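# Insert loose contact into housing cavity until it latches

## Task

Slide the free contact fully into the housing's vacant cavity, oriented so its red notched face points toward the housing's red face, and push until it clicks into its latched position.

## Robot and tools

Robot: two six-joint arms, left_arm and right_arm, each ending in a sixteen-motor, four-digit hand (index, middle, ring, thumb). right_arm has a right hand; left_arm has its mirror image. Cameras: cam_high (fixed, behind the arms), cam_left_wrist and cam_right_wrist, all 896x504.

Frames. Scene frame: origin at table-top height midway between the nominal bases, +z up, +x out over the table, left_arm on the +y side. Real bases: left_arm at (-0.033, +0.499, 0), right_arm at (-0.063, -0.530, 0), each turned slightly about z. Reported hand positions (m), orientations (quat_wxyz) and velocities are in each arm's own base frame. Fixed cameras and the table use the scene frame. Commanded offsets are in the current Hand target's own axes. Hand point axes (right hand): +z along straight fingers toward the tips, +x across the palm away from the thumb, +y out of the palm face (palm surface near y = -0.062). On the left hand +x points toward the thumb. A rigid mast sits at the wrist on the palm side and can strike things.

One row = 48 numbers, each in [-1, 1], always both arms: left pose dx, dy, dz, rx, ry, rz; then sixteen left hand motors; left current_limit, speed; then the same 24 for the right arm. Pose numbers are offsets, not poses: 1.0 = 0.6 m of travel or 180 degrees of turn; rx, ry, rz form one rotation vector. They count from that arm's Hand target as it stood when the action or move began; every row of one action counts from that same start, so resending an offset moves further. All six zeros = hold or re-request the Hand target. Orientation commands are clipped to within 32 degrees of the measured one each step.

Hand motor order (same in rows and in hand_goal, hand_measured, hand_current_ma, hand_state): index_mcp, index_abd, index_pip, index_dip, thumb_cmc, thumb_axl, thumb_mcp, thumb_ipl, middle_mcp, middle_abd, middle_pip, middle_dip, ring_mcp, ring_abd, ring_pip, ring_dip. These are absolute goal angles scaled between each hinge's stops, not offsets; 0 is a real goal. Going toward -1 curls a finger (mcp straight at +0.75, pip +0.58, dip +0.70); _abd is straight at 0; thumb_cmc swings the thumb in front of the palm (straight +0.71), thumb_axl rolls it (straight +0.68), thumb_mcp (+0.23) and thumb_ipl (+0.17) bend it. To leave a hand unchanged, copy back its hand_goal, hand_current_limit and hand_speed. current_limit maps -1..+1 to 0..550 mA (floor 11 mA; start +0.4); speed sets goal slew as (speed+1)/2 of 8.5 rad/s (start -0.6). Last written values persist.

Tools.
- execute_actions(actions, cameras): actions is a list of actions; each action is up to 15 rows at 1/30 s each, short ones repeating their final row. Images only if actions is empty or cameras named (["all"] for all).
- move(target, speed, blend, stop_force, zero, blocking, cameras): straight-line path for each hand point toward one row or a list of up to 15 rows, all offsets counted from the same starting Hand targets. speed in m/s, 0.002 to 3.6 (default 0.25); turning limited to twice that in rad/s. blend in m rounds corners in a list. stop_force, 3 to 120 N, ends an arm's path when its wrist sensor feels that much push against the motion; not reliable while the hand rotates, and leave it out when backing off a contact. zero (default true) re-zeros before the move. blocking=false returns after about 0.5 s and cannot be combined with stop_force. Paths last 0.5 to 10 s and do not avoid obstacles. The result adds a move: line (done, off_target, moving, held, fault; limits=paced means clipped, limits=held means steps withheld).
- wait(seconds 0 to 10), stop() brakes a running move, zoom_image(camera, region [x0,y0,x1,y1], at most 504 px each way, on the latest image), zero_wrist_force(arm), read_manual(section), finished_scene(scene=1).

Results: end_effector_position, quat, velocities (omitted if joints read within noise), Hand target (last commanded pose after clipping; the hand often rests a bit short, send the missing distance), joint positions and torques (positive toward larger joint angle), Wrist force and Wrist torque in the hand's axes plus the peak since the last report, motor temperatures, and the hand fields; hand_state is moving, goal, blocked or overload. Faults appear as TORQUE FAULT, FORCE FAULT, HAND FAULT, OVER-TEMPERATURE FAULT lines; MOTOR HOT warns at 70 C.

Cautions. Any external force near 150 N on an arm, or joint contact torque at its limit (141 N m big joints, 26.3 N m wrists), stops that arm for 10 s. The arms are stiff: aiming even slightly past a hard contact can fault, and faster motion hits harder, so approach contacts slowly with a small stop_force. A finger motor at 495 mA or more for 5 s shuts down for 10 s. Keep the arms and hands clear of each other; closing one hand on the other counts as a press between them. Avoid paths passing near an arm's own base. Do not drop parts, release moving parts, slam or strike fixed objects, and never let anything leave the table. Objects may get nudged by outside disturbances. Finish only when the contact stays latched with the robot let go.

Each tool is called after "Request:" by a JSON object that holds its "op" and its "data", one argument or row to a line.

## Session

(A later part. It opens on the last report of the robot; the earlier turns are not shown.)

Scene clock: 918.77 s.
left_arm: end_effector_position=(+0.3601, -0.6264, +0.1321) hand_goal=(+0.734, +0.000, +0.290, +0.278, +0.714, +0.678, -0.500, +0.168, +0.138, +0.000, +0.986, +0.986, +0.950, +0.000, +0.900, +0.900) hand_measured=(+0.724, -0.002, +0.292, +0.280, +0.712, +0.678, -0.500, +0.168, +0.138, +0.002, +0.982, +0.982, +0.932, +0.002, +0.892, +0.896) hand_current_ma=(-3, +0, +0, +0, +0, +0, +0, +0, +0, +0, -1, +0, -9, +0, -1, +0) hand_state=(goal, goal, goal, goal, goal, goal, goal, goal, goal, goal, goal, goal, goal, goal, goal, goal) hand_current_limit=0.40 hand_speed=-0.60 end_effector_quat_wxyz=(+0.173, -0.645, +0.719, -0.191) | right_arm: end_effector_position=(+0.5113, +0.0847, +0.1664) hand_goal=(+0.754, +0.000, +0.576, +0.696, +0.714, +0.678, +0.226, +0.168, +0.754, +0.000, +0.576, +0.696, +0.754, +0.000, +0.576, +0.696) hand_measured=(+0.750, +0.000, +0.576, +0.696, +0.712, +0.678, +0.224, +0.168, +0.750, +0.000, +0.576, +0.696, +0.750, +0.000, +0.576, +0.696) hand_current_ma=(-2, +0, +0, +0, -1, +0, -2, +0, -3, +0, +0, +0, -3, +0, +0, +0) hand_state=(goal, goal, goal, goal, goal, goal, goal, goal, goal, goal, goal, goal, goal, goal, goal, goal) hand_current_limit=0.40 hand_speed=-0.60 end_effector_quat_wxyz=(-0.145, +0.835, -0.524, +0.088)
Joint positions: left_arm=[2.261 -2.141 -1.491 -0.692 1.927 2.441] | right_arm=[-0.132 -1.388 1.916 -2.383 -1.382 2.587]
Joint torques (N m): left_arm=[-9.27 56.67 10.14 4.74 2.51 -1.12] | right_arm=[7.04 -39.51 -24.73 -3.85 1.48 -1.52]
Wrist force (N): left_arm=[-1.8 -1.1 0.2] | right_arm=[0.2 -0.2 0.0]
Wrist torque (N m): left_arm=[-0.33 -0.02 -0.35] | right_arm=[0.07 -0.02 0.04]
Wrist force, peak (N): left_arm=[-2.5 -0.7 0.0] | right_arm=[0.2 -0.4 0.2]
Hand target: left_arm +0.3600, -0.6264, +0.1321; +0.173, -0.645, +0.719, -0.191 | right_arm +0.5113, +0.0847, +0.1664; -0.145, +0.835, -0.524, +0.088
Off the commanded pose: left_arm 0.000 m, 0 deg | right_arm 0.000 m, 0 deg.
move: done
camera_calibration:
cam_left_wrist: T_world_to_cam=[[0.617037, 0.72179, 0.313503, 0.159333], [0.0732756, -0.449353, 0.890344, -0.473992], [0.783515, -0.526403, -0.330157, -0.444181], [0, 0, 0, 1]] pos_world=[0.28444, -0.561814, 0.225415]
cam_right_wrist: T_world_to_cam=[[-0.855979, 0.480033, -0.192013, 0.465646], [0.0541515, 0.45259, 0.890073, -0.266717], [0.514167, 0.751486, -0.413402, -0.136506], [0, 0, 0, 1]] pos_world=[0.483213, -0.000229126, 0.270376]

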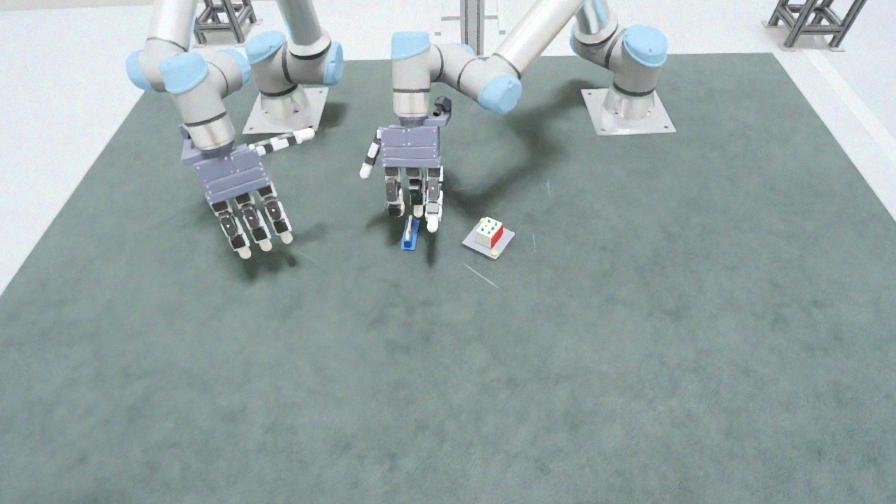

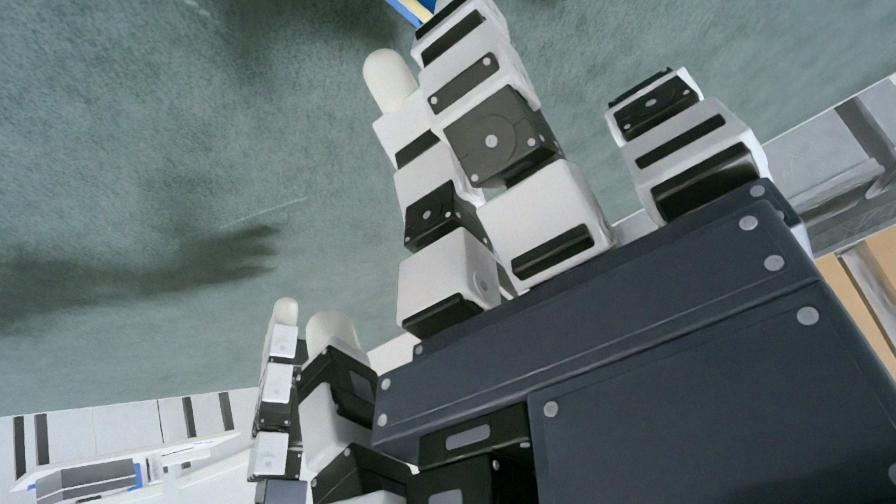

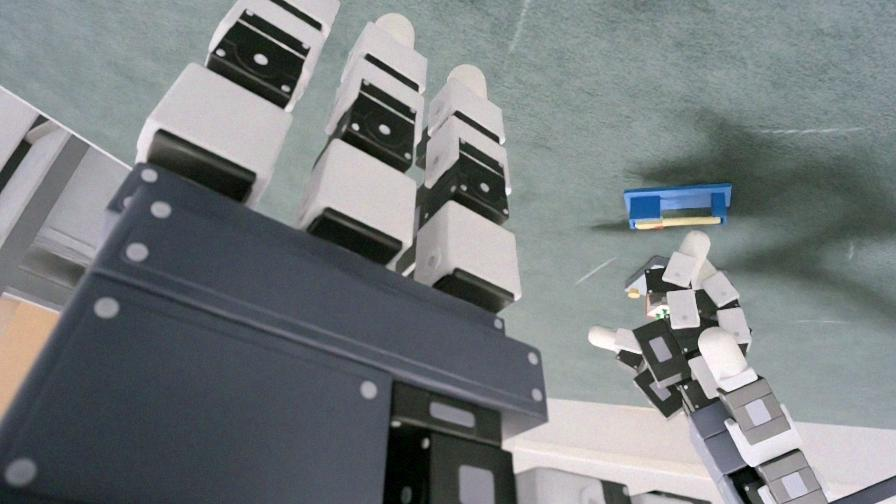

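Request:
{"op": "move", "data": {
  "target": [0.0013,0.0248,0.053,0,0,0,0.734,0,0.289,0.277,0.714,0.678,-0.5,0.168,0.137,0,0.985,0.986,0.95,0,0.9,0.9,0.4,-0.6,0,0,0,0,0,0,0.754,0,0.576,0.696,0.714,0.678,0.226,0.168,0.754,0,0.576,0.696,0.754,0,0.576,0.696,0.4,-0.6],
  "speed": 0.05,
  "stop_force": 8,
  "cameras": ["all"]
}}

Request:
{"op": "zoom_image", "data": {
  "camera": "cam_high",
  "region": [370, 180, 470, 260]
}}

Request:
{"op": "zoom_image", "data": {
  "camera": "cam_left_wrist",
  "region": [340, 0, 540, 120]
}}

Request:
{"op": "zoom_image", "data": {
  "camera": "cam_right_wrist",
  "region": [600, 160, 800, 340]
}}

Scene clock: 935.43 s.
left_arm: end_effector_position=(+0.3628, -0.6275, +0.0972) hand_goal=(+0.734, +0.000, +0.290, +0.278, +0.714, +0.678, -0.500, +0.168, +0.138, +0.000, +0.986, +0.986, +0.950, +0.000, +0.900, +0.900) hand_measured=(+0.724, -0.002, +0.292, +0.280, +0.712, +0.678, -0.500, +0.168, +0.138, +0.002, +0.982, +0.982, +0.932, +0.002, +0.892, +0.896) hand_current_ma=(-3, +0, +0, +0, +0, +0, +0, +0, +0, +0, -1, +0, -9, +0, -1, +0) hand_state=(goal, goal, goal, goal, goal, goal, goal, goal, goal, goal, goal, goal, goal, goal, goal, goal) hand_current_limit=0.40 hand_speed=-0.60 end_effector_quat_wxyz=(+0.173, -0.645, +0.719, -0.191) | right_arm: end_effector_position=(+0.5113, +0.0847, +0.1664) hand_goal=(+0.754, +0.000, +0.576, +0.696, +0.714, +0.678, +0.226, +0.168, +0.754, +0.000, +0.576, +0.696, +0.754, +0.000, +0.576, +0.696) hand_measured=(+0.750, +0.000, +0.576, +0.696, +0.712, +0.678, +0.224, +0.168, +0.750, +0.000, +0.576, +0.696, +0.750, +0.000, +0.576, +0.696) hand_current_ma=(-2, +0, +0, +0, -1, +0, -2, +0, -3, +0, +0, +0, -3, +0, +0, +0) hand_state=(goal, goal, goal, goal, goal, goal, goal, goal, goal, goal, goal, goal, goal, goal, goal, goal) hand_current_limit=0.40 hand_speed=-0.60 end_effector_quat_wxyz=(-0.145, +0.835, -0.524, +0.088)
Joint positions: left_arm=[2.263 -2.187 -1.516 -0.62 1.926 2.443] | right_arm=[-0.132 -1.388 1.916 -2.383 -1.382 2.587]
Joint torques (N m): left_arm=[3.05 58.64 25.46 2.41 -0.71 -0.2] | right_arm=[9.09 -40.9 -24.77 -4.05 1.38 -1.88]
Wrist force (N): left_arm=[-2.2 -1.2 -0.1] | right_arm=[0.2 -0.1 0.1]
Wrist torque (N m): left_arm=[-0.30 0.03 -0.37] | right_arm=[0.06 -0.01 0.03]
Wrist force, peak (N): left_arm=[-2.0 -2.0 -0.6] | right_arm=[0.3 -0.3 -0.3]
Hand target: left_arm +0.3628, -0.6275, +0.0972; +0.173, -0.645, +0.719, -0.191 | right_arm +0.5113, +0.0847, +0.1664; -0.145, +0.835, -0.524, +0.088
Off the commanded pose: left_arm 0.000 m, 0 deg | right_arm 0.000 m, 0 deg.
move: done
camera_calibration:
cam_left_wrist: T_world_to_cam=[[0.617005, 0.721853, 0.313421, 0.169462], [0.0732703, -0.449232, 0.890406, -0.443554], [0.783541, -0.52642, -0.330069, -0.458432], [0, 0, 0, 1]] pos_world=[0.28714, -0.562913, 0.190515]
cam_right_wrist: T_world_to_cam=[[-0.855979, 0.480033, -0.192013, 0.465646], [0.0541515, 0.45259, 0.890073, -0.266717], [0.514167, 0.751486, -0.413402, -0.136506], [0, 0, 0, 1]] pos_world=[0.483213, -0.000229126, 0.270376]

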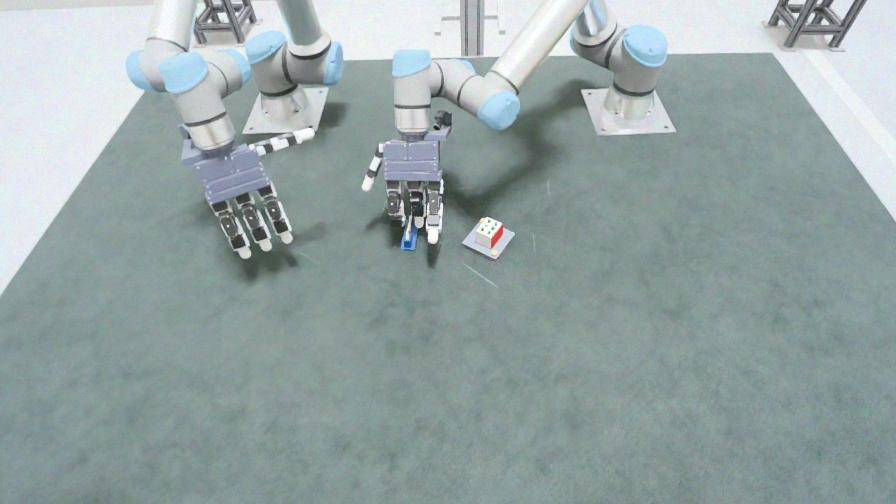

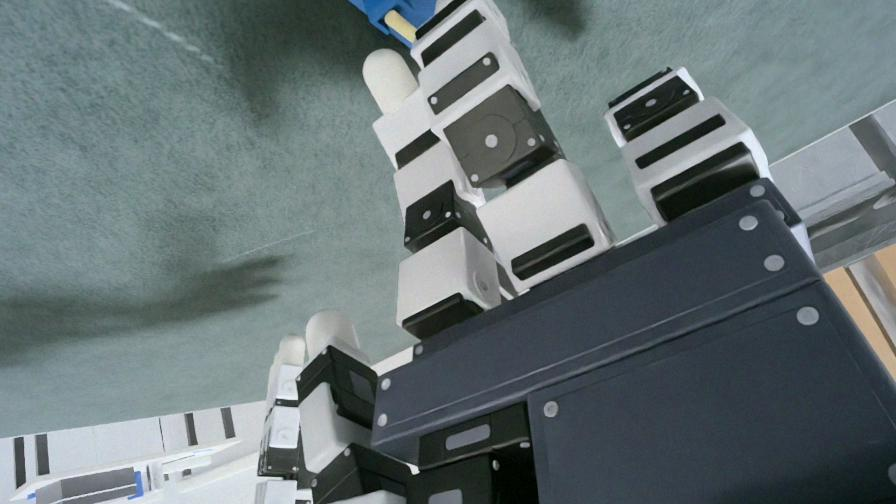

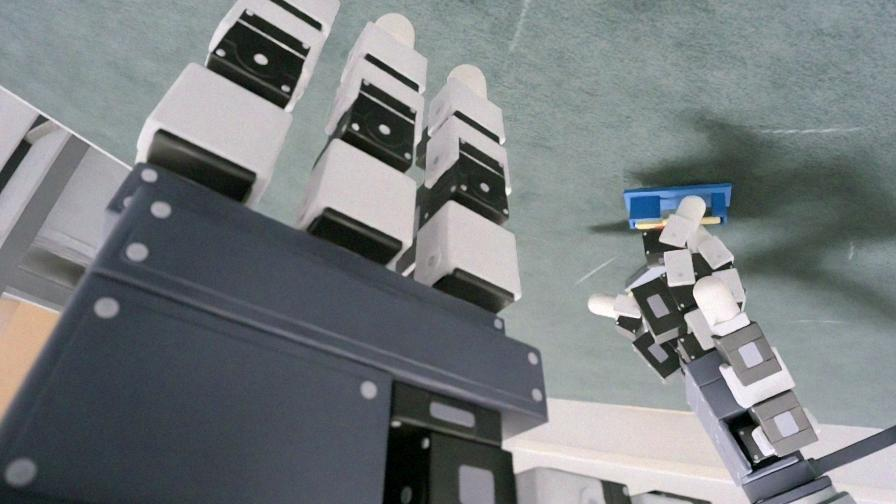

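Scaled by 5.040 from the camera's 896x504 image, which has a finer 1280x720 frame.

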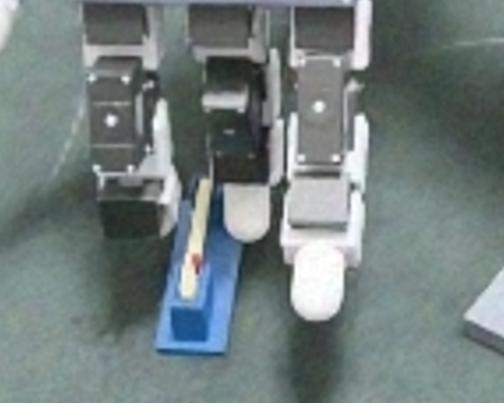

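Scaled by 2.520 from the camera's 896x504 image, which has a finer 1280x720 frame.

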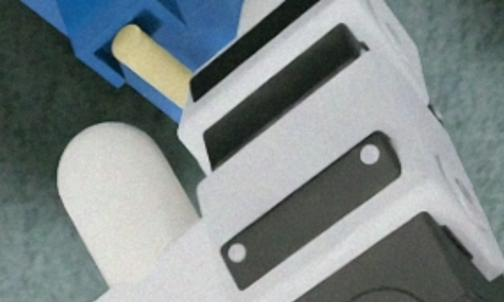

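Scaled by 2.520 from the camera's 896x504 image, which has a finer 1280x720 frame.

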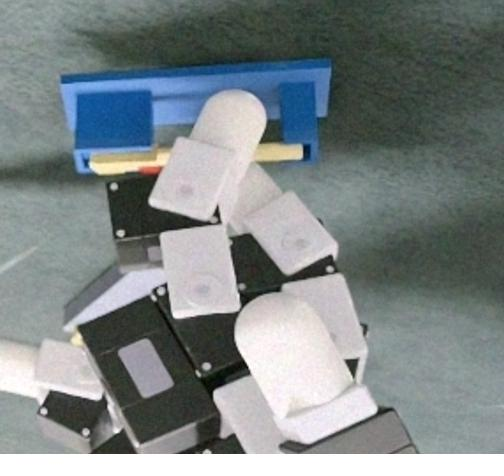

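Request:
{"op": "execute_actions", "data": {
  "actions": [
    [[0,0,0,0,0,0,0.734,-0.2,0.289,0.277,0.714,0.678,-0.5,0.168,0.137,0.2,0.985,0.986,0.95,0,0.9,0.9,0.4,-0.9,0,0,0,0,0,0,0.754,0,0.576,0.696,0.714,0.678,0.226,0.168,0.754,0,0.576,0.696,0.754,0,0.576,0.696,0.4,-0.6]]
  ],
  "cameras": ["cam_high", "cam_left_wrist","cam_right_wrist"]
}}

Request:
{"op": "zoom_image", "data": {
  "camera": "cam_high",
  "region": [370, 180, 470, 260]
}}

Request:
{"op": "zoom_image", "data": {
  "camera": "cam_left_wrist",
  "region": [340, 0, 540, 120]
}}

Request:
{"op": "zoom_image", "data": {
  "camera": "cam_right_wrist",
  "region": [600, 160, 800, 340]
}}

Scene clock: 943.63 s.
left_arm: end_effector_position=(+0.3628, -0.6275, +0.0972) hand_goal=(+0.734, -0.200, +0.290, +0.278, +0.714, +0.678, -0.500, +0.168, +0.138, +0.200, +0.986, +0.986, +0.950, +0.000, +0.900, +0.900) hand_measured=(+0.726, -0.124, +0.290, +0.280, +0.712, +0.678, -0.500, +0.168, +0.138, +0.132, +0.984, +0.984, +0.932, +0.002, +0.892, +0.896) hand_current_ma=(-2, +84, +0, +0, +0, +0, +0, +0, +0, -68, +0, +0, -9, +0, -1, +0) hand_state=(goal, blocked, goal, goal, goal, goal, goal, goal, goal, blocked, goal, goal, goal, goal, goal, goal) hand_current_limit=0.40 hand_speed=-0.90 end_effector_quat_wxyz=(+0.173, -0.645, +0.719, -0.191) | right_arm: end_effector_position=(+0.5113, +0.0847, +0.1664) hand_goal=(+0.754, +0.000, +0.576, +0.696, +0.714, +0.678, +0.226, +0.168, +0.754, +0.000, +0.576, +0.696, +0.754, +0.000, +0.576, +0.696) hand_measured=(+0.750, +0.000, +0.576, +0.696, +0.712, +0.678, +0.224, +0.168, +0.750, +0.000, +0.576, +0.696, +0.750, +0.000, +0.576, +0.696) hand_current_ma=(-2, +0, +0, +0, -1, +0, -2, +0, -3, +0, +0, +0, -3, +0, +0, +0) hand_state=(goal, goal, goal, goal, goal, goal, goal, goal, goal, goal, goal, goal, goal, goal, goal, goal) hand_current_limit=0.40 hand_speed=-0.60 end_effector_quat_wxyz=(-0.145, +0.835, -0.524, +0.088)
Joint positions: left_arm=[2.263 -2.187 -1.516 -0.62 1.926 2.443] | right_arm=[-0.132 -1.388 1.916 -2.383 -1.382 2.587]
Joint torques (N m): left_arm=[-7.76 58.43 26.02 4.21 1.56 -1.05] | right_arm=[8.67 -38.08 -24.43 -3.86 1.75 -1.6]
Wrist force (N): left_arm=[-2.1 -1.1 0.0] | right_arm=[0.1 0.0 0.0]
Wrist torque (N m): left_arm=[-0.31 0.02 -0.37] | right_arm=[0.08 -0.01 0.03]
Wrist force, peak (N): left_arm=[-2.2 -1.3 0.2] | right_arm=[0.4 -0.2 0.1]
Hand target: left_arm +0.3628, -0.6275, +0.0972; +0.173, -0.645, +0.719, -0.191 | right_arm +0.5113, +0.0847, +0.1664; -0.145, +0.835, -0.524, +0.088
Off the commanded pose: left_arm 0.000 m, 0 deg | right_arm 0.000 m, 0 deg.
camera_calibration:
cam_left_wrist: T_world_to_cam=[[0.617061, 0.721816, 0.313397, 0.16943], [0.0732353, -0.449208, 0.89042, -0.443533], [0.7835, -0.526492, -0.330051, -0.458464], [0, 0, 0, 1]] pos_world=[0.28714, -0.562913, 0.190516]
cam_right_wrist: T_world_to_cam=[[-0.855979, 0.480033, -0.192013, 0.465646], [0.0541515, 0.45259, 0.890073, -0.266717], [0.514167, 0.751486, -0.413402, -0.136506], [0, 0, 0, 1]] pos_world=[0.483213, -0.000229126, 0.270376]

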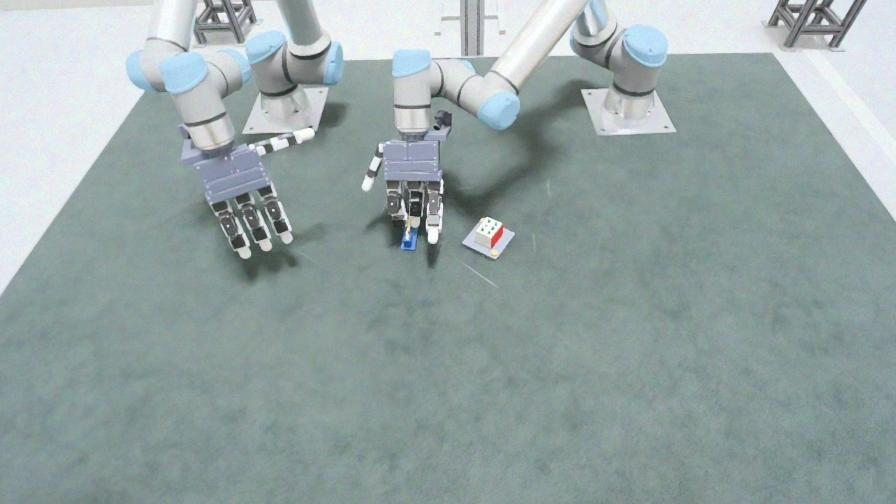

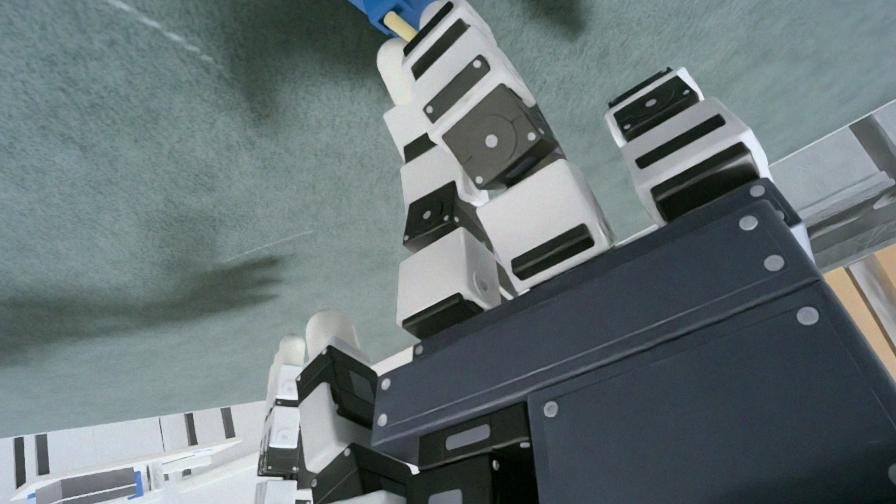

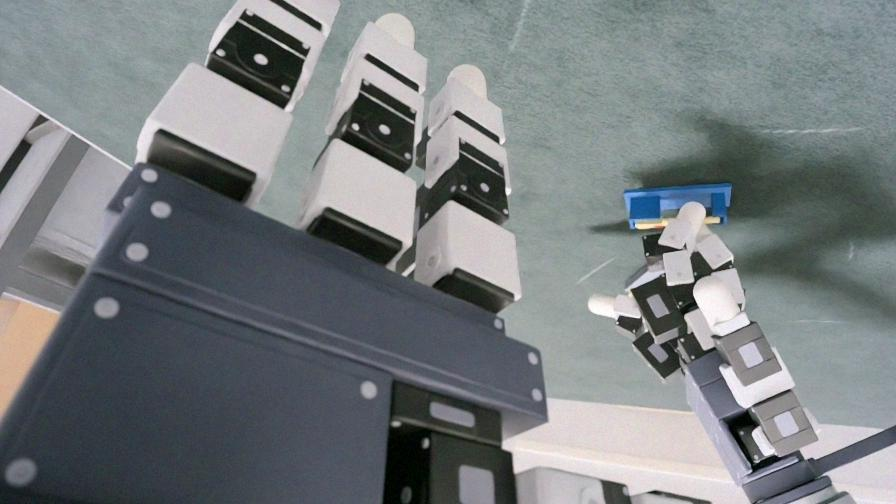

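Scaled by 5.040 from the camera's 896x504 image, which has a finer 1280x720 frame.

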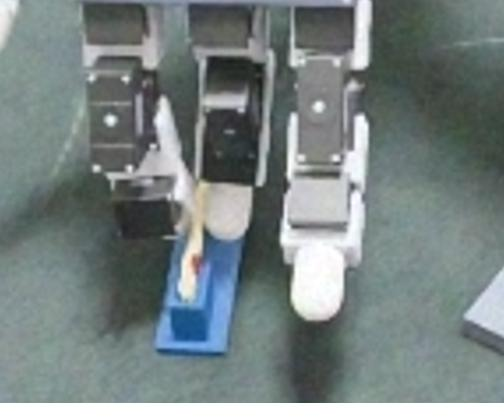

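Scaled by 2.520 from the camera's 896x504 image, which has a finer 1280x720 frame.

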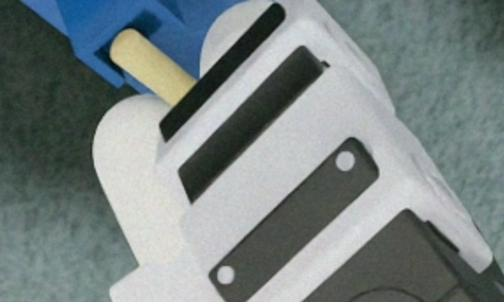

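Scaled by 2.520 from the camera's 896x504 image, which has a finer 1280x720 frame.

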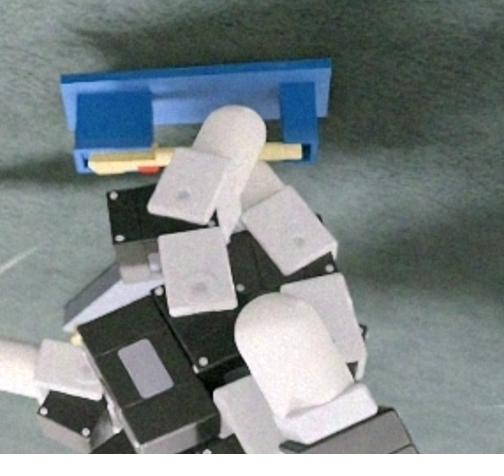

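Request:
{"op": "move", "data": {
  "target": [
    [0,0,0,0,0,0,0.734,-0.27,0.289,0.277,0.714,0.678,-0.5,0.168,0.137,0.278,0.985,0.986,0.95,0,0.9,0.9,0.4,-0.85,0,0,0,0,0,0,0.754,0,0.576,0.696,0.714,0.678,0.226,0.168,0.754,0,0.576,0.696,0.754,0,0.576,0.696,0.4,-0.6],
    [0,-0.0167,-0.0289,0,0,0,0.734,-0.27,0.289,0.277,0.714,0.678,-0.5,0.168,0.137,0.278,0.985,0.986,0.95,0,0.9,0.9,0.4,-0.85,0,0,0,0,0,0,0.754,0,0.576,0.696,0.714,0.678,0.226,0.168,0.754,0,0.576,0.696,0.754,0,0.576,0.696,0.4,-0.6]
  ],
  "speed": 0.03,
  "cameras": ["cam_high", "cam_left_wrist","cam_right_wrist"]
}}

Request:
{"op": "zoom_image", "data": {
  "camera": "cam_high",
  "region": [370, 180, 470, 260]
}}

Request:
{"op": "zoom_image", "data": {
  "camera": "cam_left_wrist",
  "region": [340, 0, 540, 120]
}}

Request:
{"op": "zoom_image", "data": {
  "camera": "cam_right_wrist",
  "region": [600, 160, 800, 340]
}}

Scene clock: 959.43 s.
left_arm: end_effector_position=(+0.3629, -0.6276, +0.1174) hand_goal=(+0.734, -0.270, +0.290, +0.278, +0.714, +0.678, -0.500, +0.168, +0.138, +0.278, +0.986, +0.986, +0.950, +0.000, +0.900, +0.900) hand_measured=(+0.728, -0.126, +0.288, +0.278, +0.712, +0.678, -0.500, +0.168, +0.138, +0.146, +0.986, +0.986, +0.932, +0.002, +0.892, +0.896) hand_current_ma=(-1, +270, +0, +0, +0, +0, +0, +0, +0, -234, +0, +0, -9, +0, -1, +0) hand_state=(goal, blocked, goal, goal, goal, goal, goal, goal, goal, blocked, goal, goal, goal, goal, goal, goal) hand_current_limit=0.40 hand_speed=-0.85 end_effector_quat_wxyz=(+0.173, -0.645, +0.719, -0.191) | right_arm: end_effector_position=(+0.5113, +0.0847, +0.1664) hand_goal=(+0.754, +0.000, +0.576, +0.696, +0.714, +0.678, +0.226, +0.168, +0.754, +0.000, +0.576, +0.696, +0.754, +0.000, +0.576, +0.696) hand_measured=(+0.750, +0.000, +0.576, +0.696, +0.712, +0.678, +0.224, +0.168, +0.750, +0.000, +0.576, +0.696, +0.750, +0.000, +0.576, +0.696) hand_current_ma=(-2, +0, +0, +0, -1, +0, -2, +0, -3, +0, +0, +0, -3, +0, +0, +0) hand_state=(goal, goal, goal, goal, goal, goal, goal, goal, goal, goal, goal, goal, goal, goal, goal, goal) hand_current_limit=0.40 hand_speed=-0.60 end_effector_quat_wxyz=(-0.145, +0.835, -0.524, +0.088)
Joint positions: left_arm=[2.263 -2.163 -1.497 -0.662 1.926 2.443] | right_arm=[-0.132 -1.388 1.916 -2.383 -1.382 2.587]
Joint torques (N m): left_arm=[-1.42 39.98 13.88 5.06 1.31 0.78] | right_arm=[9.1 -39.08 -24.16 -4.1 1.34 -1.64]
Wrist force (N): left_arm=[-1.8 -1.1 0.4] | right_arm=[-0.1 -0.3 -0.1]
Wrist torque (N m): left_arm=[-0.33 -0.01 -0.34] | right_arm=[0.06 0.02 0.01]
Wrist force, peak (N): left_arm=[-2.4 -1.3 0.0] | right_arm=[0.3 -0.4 -0.2]
Hand target: left_arm +0.3629, -0.6275, +0.1172; +0.173, -0.645, +0.719, -0.191 | right_arm +0.5113, +0.0847, +0.1664; -0.145, +0.835, -0.524, +0.088
Off the commanded pose: left_arm 0.000 m, 0 deg | right_arm 0.000 m, 0 deg.
move: done
camera_calibration:
cam_left_wrist: T_world_to_cam=[[0.617034, 0.721851, 0.31337, 0.163143], [0.0731913, -0.449131, 0.890463, -0.461525], [0.783525, -0.52651, -0.329963, -0.451964], [0, 0, 0, 1]] pos_world=[0.28724, -0.563013, 0.210716]
cam_right_wrist: T_world_to_cam=[[-0.855979, 0.480033, -0.192013, 0.465646], [0.0541515, 0.45259, 0.890073, -0.266717], [0.514167, 0.751486, -0.413402, -0.136506], [0, 0, 0, 1]] pos_world=[0.483213, -0.000229126, 0.270376]

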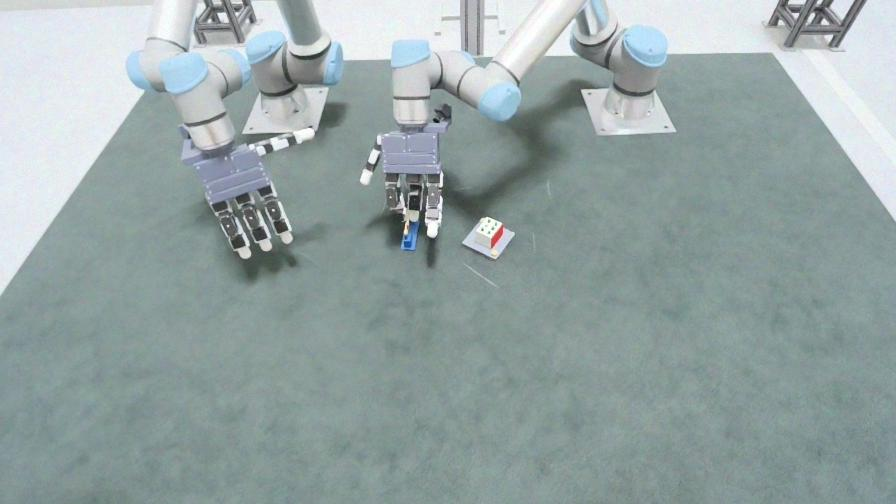

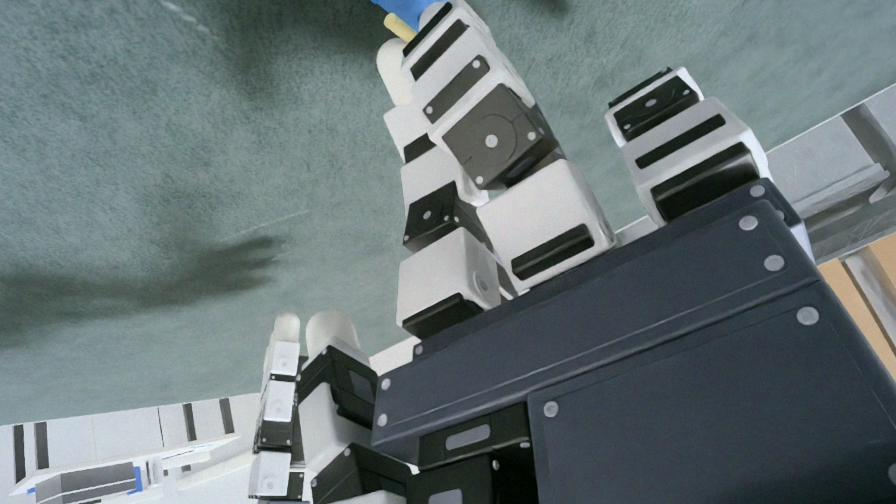

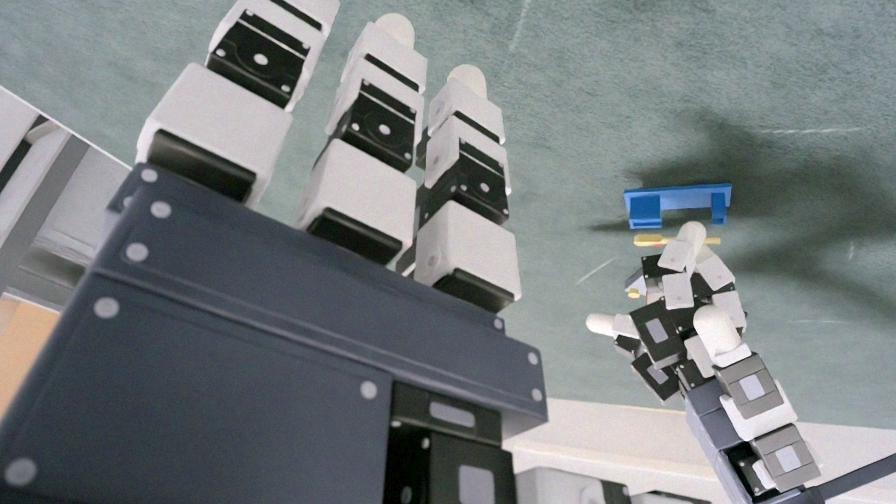

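Scaled by 5.040 from the camera's 896x504 image, which has a finer 1280x720 frame.

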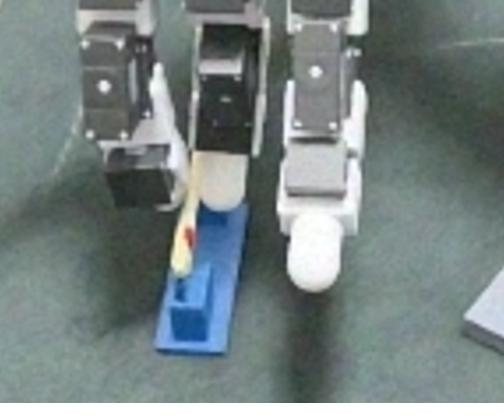

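Scaled by 2.520 from the camera's 896x504 image, which has a finer 1280x720 frame.

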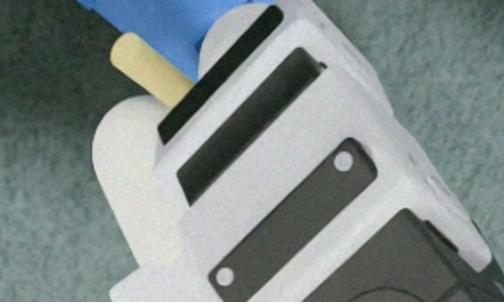

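Scaled by 2.520 from the camera's 896x504 image, which has a finer 1280x720 frame.

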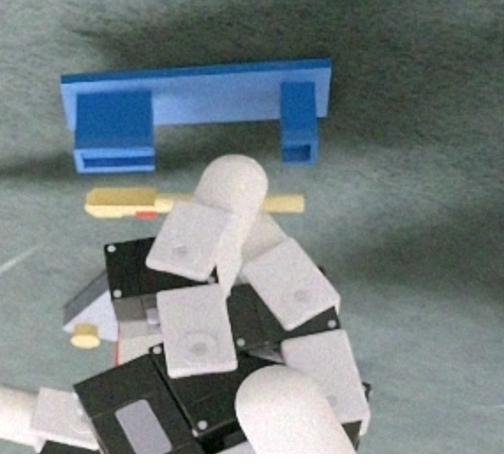

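Request:
{"op": "move", "data": {
  "target": [
    [0,-0.05,-0.0866,0,0,0,0.734,-0.27,0.289,0.277,0.714,0.678,-0.5,0.168,0.137,0.278,0.985,0.986,0.95,0,0.9,0.9,0.4,-0.85,0,0,0,0,0,0,0.754,0,0.576,0.696,0.714,0.678,0.226,0.168,0.754,0,0.576,0.696,0.754,0,0.576,0.696,0.4,-0.6],
    [-0.4218,-0.0344,-0.1148,-0.1086,0.0564,0.1548,0.734,-0.27,0.289,0.277,0.714,0.678,-0.5,0.168,0.137,0.278,0.985,0.986,0.95,0,0.9,0.9,0.4,-0.85,0,0,0,0,0,0,0.754,0,0.576,0.696,0.714,0.678,0.226,0.168,0.754,0,0.576,0.696,0.754,0,0.576,0.696,0.4,-0.6]
  ],
  "speed": 0.15,
  "blend": [0.02,0],
  "cameras": ["cam_high", "cam_left_wrist","cam_right_wrist"]
}}

Request:
{"op": "zoom_image", "data": {
  "camera": "cam_high",
  "region": [420, 150, 540, 270]
}}

Request:
{"op": "zoom_image", "data": {
  "camera": "cam_left_wrist",
  "region": [340, 0, 540, 120]
}}

Request:
{"op": "zoom_image", "data": {
  "camera": "cam_right_wrist",
  "region": [580, 220, 780, 420]
}}

Scene clock: 1047.27 s.
left_arm: end_effector_position=(+0.3740, -0.3742, +0.1876) hand_goal=(+0.734, -0.270, +0.290, +0.278, +0.714, +0.678, -0.500, +0.168, +0.138, +0.278, +0.986, +0.986, +0.950, +0.000, +0.900, +0.900) hand_measured=(+0.732, -0.126, +0.288, +0.278, +0.712, +0.678, -0.500, +0.168, +0.138, +0.146, +0.988, +0.986, +0.936, +0.002, +0.894, +0.896) hand_current_ma=(+0, +270, +0, +0, +0, +0, +0, +0, +0, -234, +0, +0, -6, +0, -1, +0) hand_state=(goal, blocked, goal, goal, goal, goal, goal, goal, goal, blocked, goal, goal, goal, goal, goal, goal) hand_current_limit=0.40 hand_speed=-0.85 end_effector_quat_wxyz=(+0.039, -0.454, +0.887, -0.076) | right_arm: end_effector_position=(+0.5113, +0.0847, +0.1664) hand_goal=(+0.754, +0.000, +0.576, +0.696, +0.714, +0.678, +0.226, +0.168, +0.754, +0.000, +0.576, +0.696, +0.754, +0.000, +0.576, +0.696) hand_measured=(+0.750, +0.000, +0.576, +0.696, +0.712, +0.678, +0.224, +0.168, +0.750, +0.000, +0.576, +0.696, +0.750, +0.000, +0.576, +0.696) hand_current_ma=(-2, +0, +0, +0, -1, +0, -2, +0, -3, +0, +0, +0, -3, +0, +0, +0) hand_state=(goal, goal, goal, goal, goal, goal, goal, goal, goal, goal, goal, goal, goal, goal, goal, goal) hand_current_limit=0.40 hand_speed=-0.60 end_effector_quat_wxyz=(-0.145, +0.835, -0.524, +0.088)
Joint positions: left_arm=[2.644 -1.808 -1.766 -0.968 1.549 3.265] | right_arm=[-0.132 -1.388 1.916 -2.383 -1.382 2.587]
Joint torques (N m): left_arm=[-7.75 23.4 26.13 3.61 1.77 1.28] | right_arm=[7.54 -40.35 -24.4 -3.84 1.32 -1.64]
Wrist force (N): left_arm=[-1.4 -1.5 0.4] | right_arm=[0.2 -0.2 0.0]
Wrist torque (N m): left_arm=[-0.30 -0.03 -0.16] | right_arm=[0.06 -0.02 0.04]
Wrist force, peak (N): left_arm=[-2.0 0.4 2.3] | right_arm=[0.1 -0.5 0.1]
Hand target: left_arm +0.3740, -0.3742, +0.1876; +0.039, -0.454, +0.887, -0.076 | right_arm +0.5113, +0.0847, +0.1664; -0.145, +0.835, -0.524, +0.088
Off the commanded pose: left_arm 0.000 m, 0 deg | right_arm 0.000 m, 0 deg.
move: done
camera_calibration:
cam_left_wrist: T_world_to_cam=[[0.953233, 0.281407, 0.110257, -0.301075], [0.084988, -0.59966, 0.795729, -0.454015], [0.29004, -0.749145, -0.595532, -0.15312], [0, 0, 0, 1]] pos_world=[0.369992, -0.302239, 0.30328]
cam_right_wrist: T_world_to_cam=[[-0.855979, 0.480033, -0.192013, 0.465646], [0.0541515, 0.45259, 0.890073, -0.266717], [0.514167, 0.751486, -0.413402, -0.136506], [0, 0, 0, 1]] pos_world=[0.483213, -0.000229126, 0.270376]

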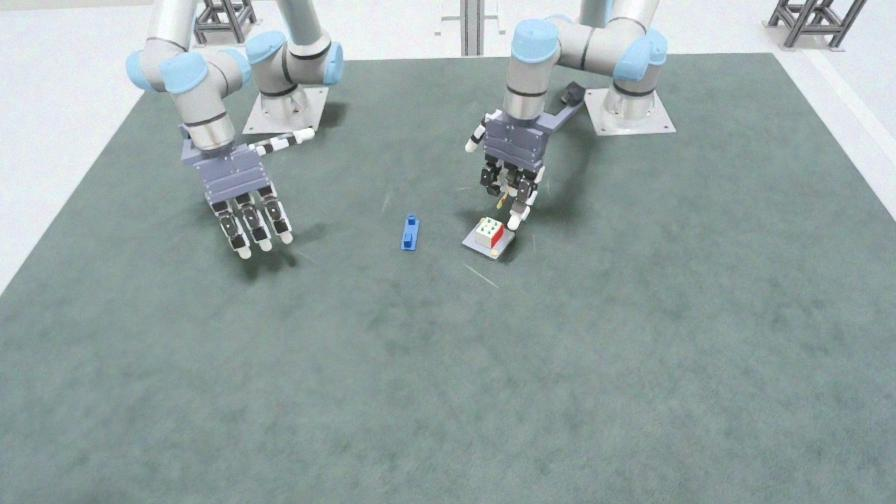

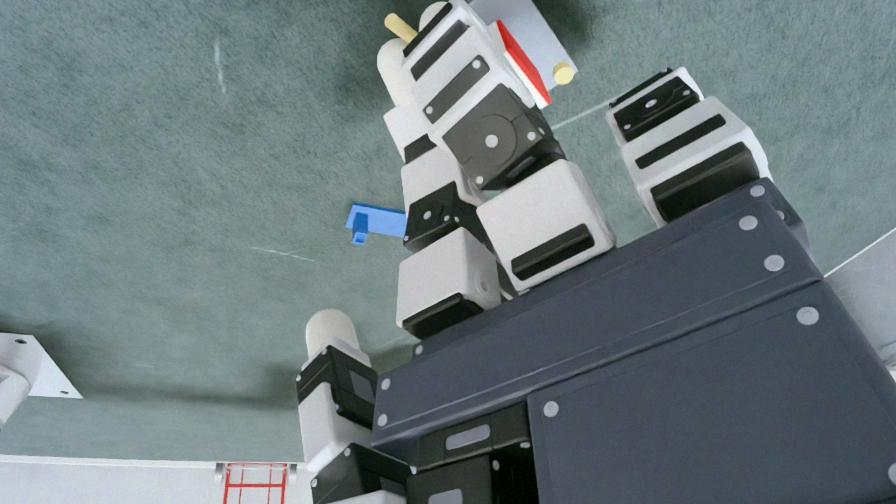

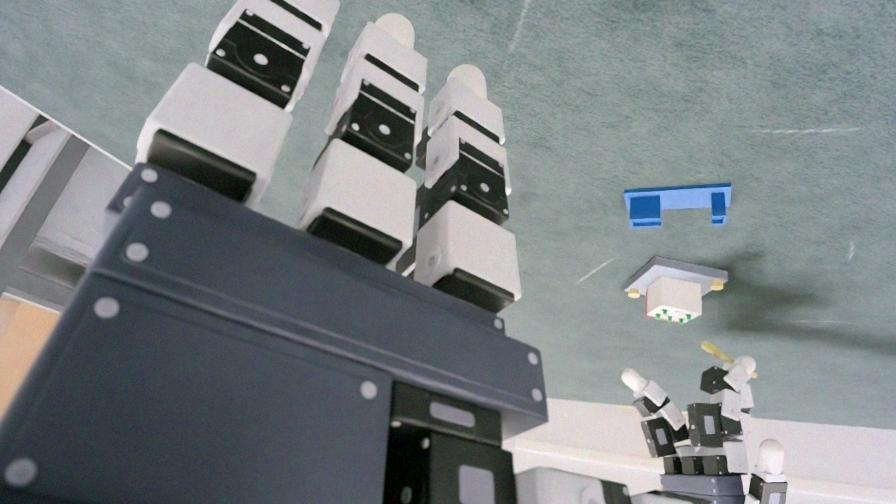

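Scaled by 4.200 from the camera's 896x504 image, which has a finer 1280x720 frame.

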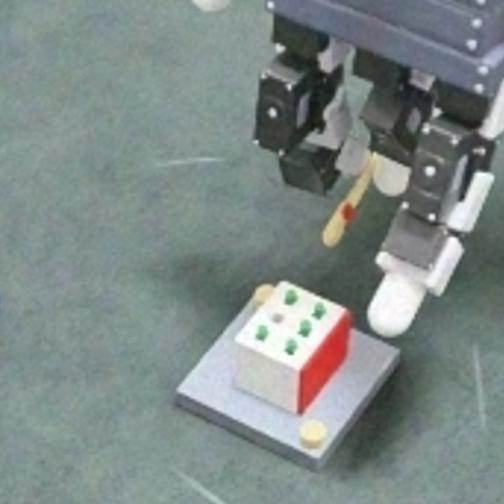

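Scaled by 2.520 from the camera's 896x504 image, which has a finer 1280x720 frame.

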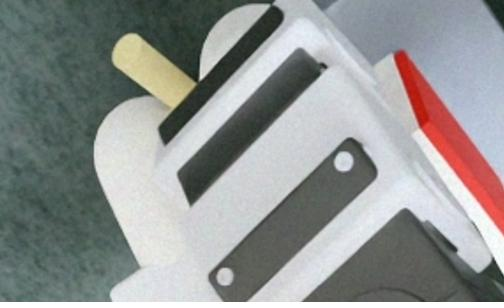

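Scaled by 2.520 from the camera's 896x504 image, which has a finer 1280x720 frame.

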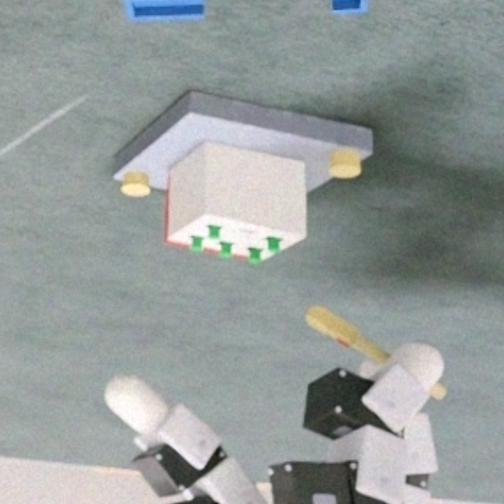

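Request:
{"op": "move", "data": {
  "target": [0,0.016,0.0906,0,0,0,0.734,-0.27,0.289,0.277,0.714,0.678,-0.5,0.168,0.137,0.278,0.985,0.986,0.95,0,0.9,0.9,0.4,-0.85,0,0,0,0,0,0,0.754,0,0.576,0.696,0.714,0.678,0.226,0.168,0.754,0,0.576,0.696,0.754,0,0.576,0.696,0.4,-0.6],
  "speed": 0.06,
  "cameras": ["cam_high","cam_right_wrist","cam_left_wrist"]
}}

Request:
{"op": "zoom_image", "data": {
  "camera": "cam_high",
  "region": [440, 160, 540, 270]
}}

Request:
{"op": "zoom_image", "data": {
  "camera": "cam_right_wrist",
  "region": [600, 220, 780, 400]
}}

Scene clock: 1082.40 s.
left_arm: end_effector_position=(+0.3738, -0.3741, +0.1322) hand_goal=(+0.734, -0.270, +0.290, +0.278, +0.714, +0.678, -0.500, +0.168, +0.138, +0.278, +0.986, +0.986, +0.950, +0.000, +0.900, +0.900) hand_measured=(+0.732, -0.126, +0.288, +0.278, +0.712, +0.678, -0.500, +0.168, +0.138, +0.146, +0.988, +0.986, +0.936, +0.002, +0.894, +0.896) hand_current_ma=(+0, +270, +0, +0, +0, +0, +0, +0, +0, -234, +0, +0, -5, +0, -1, +0) hand_state=(goal, blocked, goal, goal, goal, goal, goal, goal, goal, blocked, goal, goal, goal, goal, goal, goal) hand_current_limit=0.40 hand_speed=-0.85 end_effector_quat_wxyz=(+0.039, -0.454, +0.887, -0.076) | right_arm: end_effector_position=(+0.5113, +0.0847, +0.1664) hand_goal=(+0.754, +0.000, +0.576, +0.696, +0.714, +0.678, +0.226, +0.168, +0.754, +0.000, +0.576, +0.696, +0.754, +0.000, +0.576, +0.696) hand_measured=(+0.750, +0.000, +0.576, +0.696, +0.712, +0.678, +0.224, +0.168, +0.750, +0.000, +0.576, +0.696, +0.750, +0.000, +0.576, +0.696) hand_current_ma=(-2, +0, +0, +0, -1, +0, -2, +0, -3, +0, +0, +0, -3, +0, +0, +0) hand_state=(goal, goal, goal, goal, goal, goal, goal, goal, goal, goal, goal, goal, goal, goal, goal, goal) hand_current_limit=0.40 hand_speed=-0.60 end_effector_quat_wxyz=(-0.145, +0.835, -0.524, +0.088)
Joint positions: left_arm=[2.644 -1.872 -1.841 -0.829 1.549 3.266] | right_arm=[-0.132 -1.388 1.916 -2.383 -1.382 2.587]
Joint torques (N m): left_arm=[0.06 45.36 24.63 1.58 1.57 1.29] | right_arm=[8.77 -39.48 -25.84 -3.83 1.51 -1.54]
Wrist force (N): left_arm=[-1.8 -1.5 0.4] | right_arm=[0.1 -0.1 -0.2]
Wrist torque (N m): left_arm=[-0.33 -0.01 -0.22] | right_arm=[0.10 -0.01 0.03]
Wrist force, peak (N): left_arm=[-2.1 -1.7 0.3] | right_arm=[0.1 -0.4 -0.3]
Hand target: left_arm +0.3739, -0.3742, +0.1324; +0.039, -0.454, +0.887, -0.076 | right_arm +0.5113, +0.0847, +0.1664; -0.145, +0.835, -0.524, +0.088
Off the commanded pose: left_arm 0.000 m, 0 deg | right_arm 0.000 m, 0 deg.
move: done
camera_calibration:
cam_left_wrist: T_world_to_cam=[[0.95338, 0.280998, 0.110033, -0.294936], [0.0850118, -0.599937, 0.795518, -0.409973], [0.289552, -0.749076, -0.595856, -0.185638], [0, 0, 0, 1]] pos_world=[0.36979, -0.302138, 0.24798]
cam_right_wrist: T_world_to_cam=[[-0.855979, 0.480033, -0.192013, 0.465646], [0.0541515, 0.45259, 0.890073, -0.266717], [0.514167, 0.751486, -0.413402, -0.136506], [0, 0, 0, 1]] pos_world=[0.483213, -0.000229126, 0.270376]

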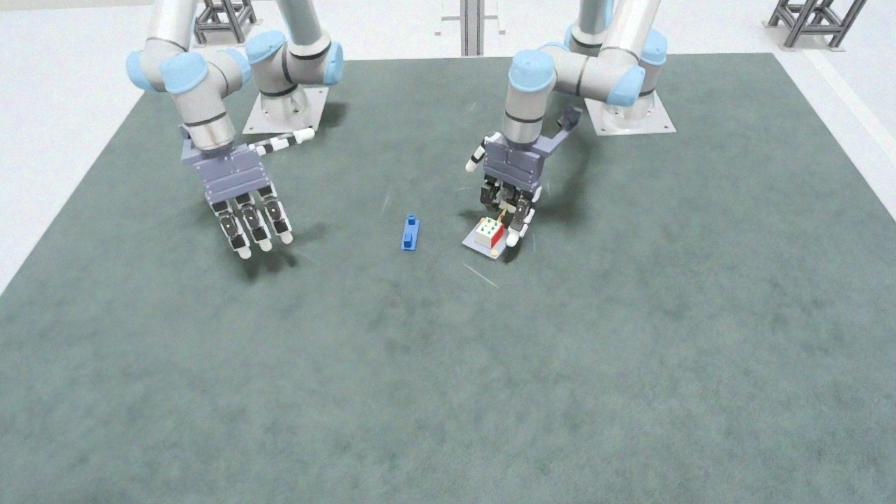

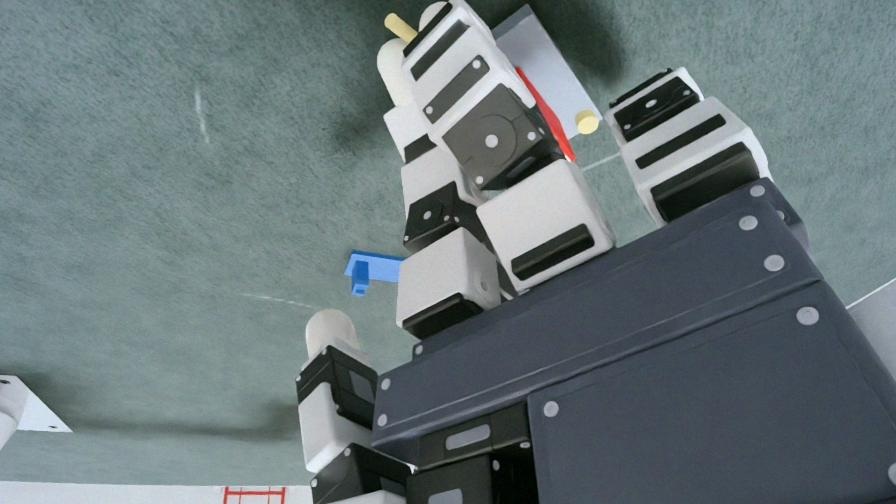

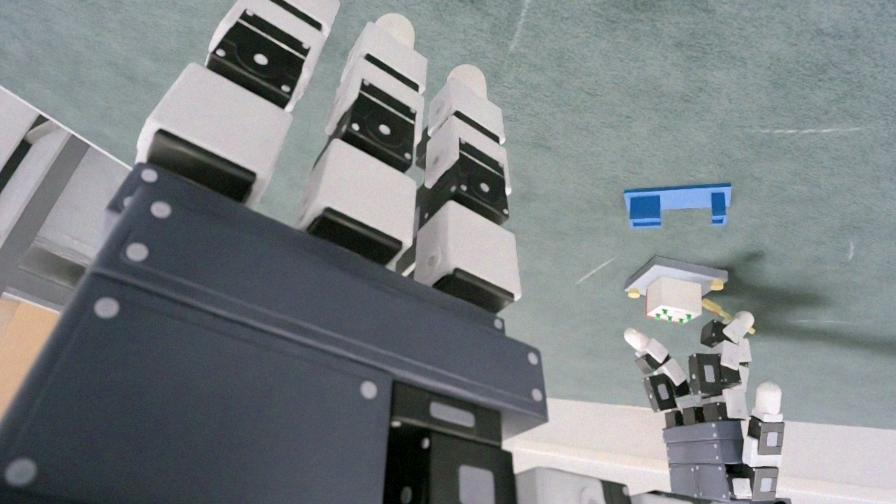

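Scaled by 4.582 from the camera's 896x504 image, which has a finer 1280x720 frame.

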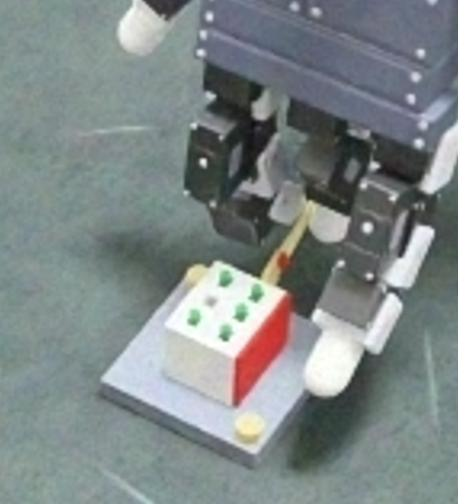

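Scaled by 2.800 from the camera's 896x504 image, which has a finer 1280x720 frame.

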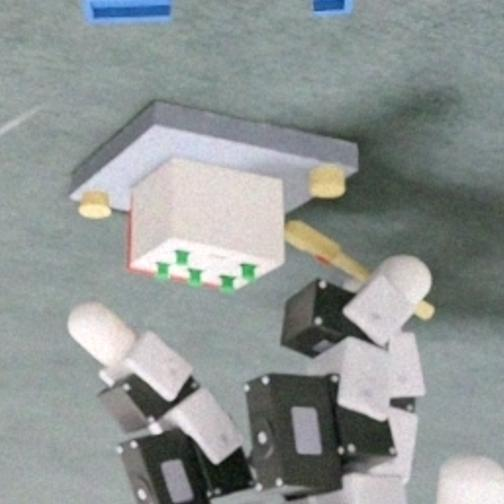

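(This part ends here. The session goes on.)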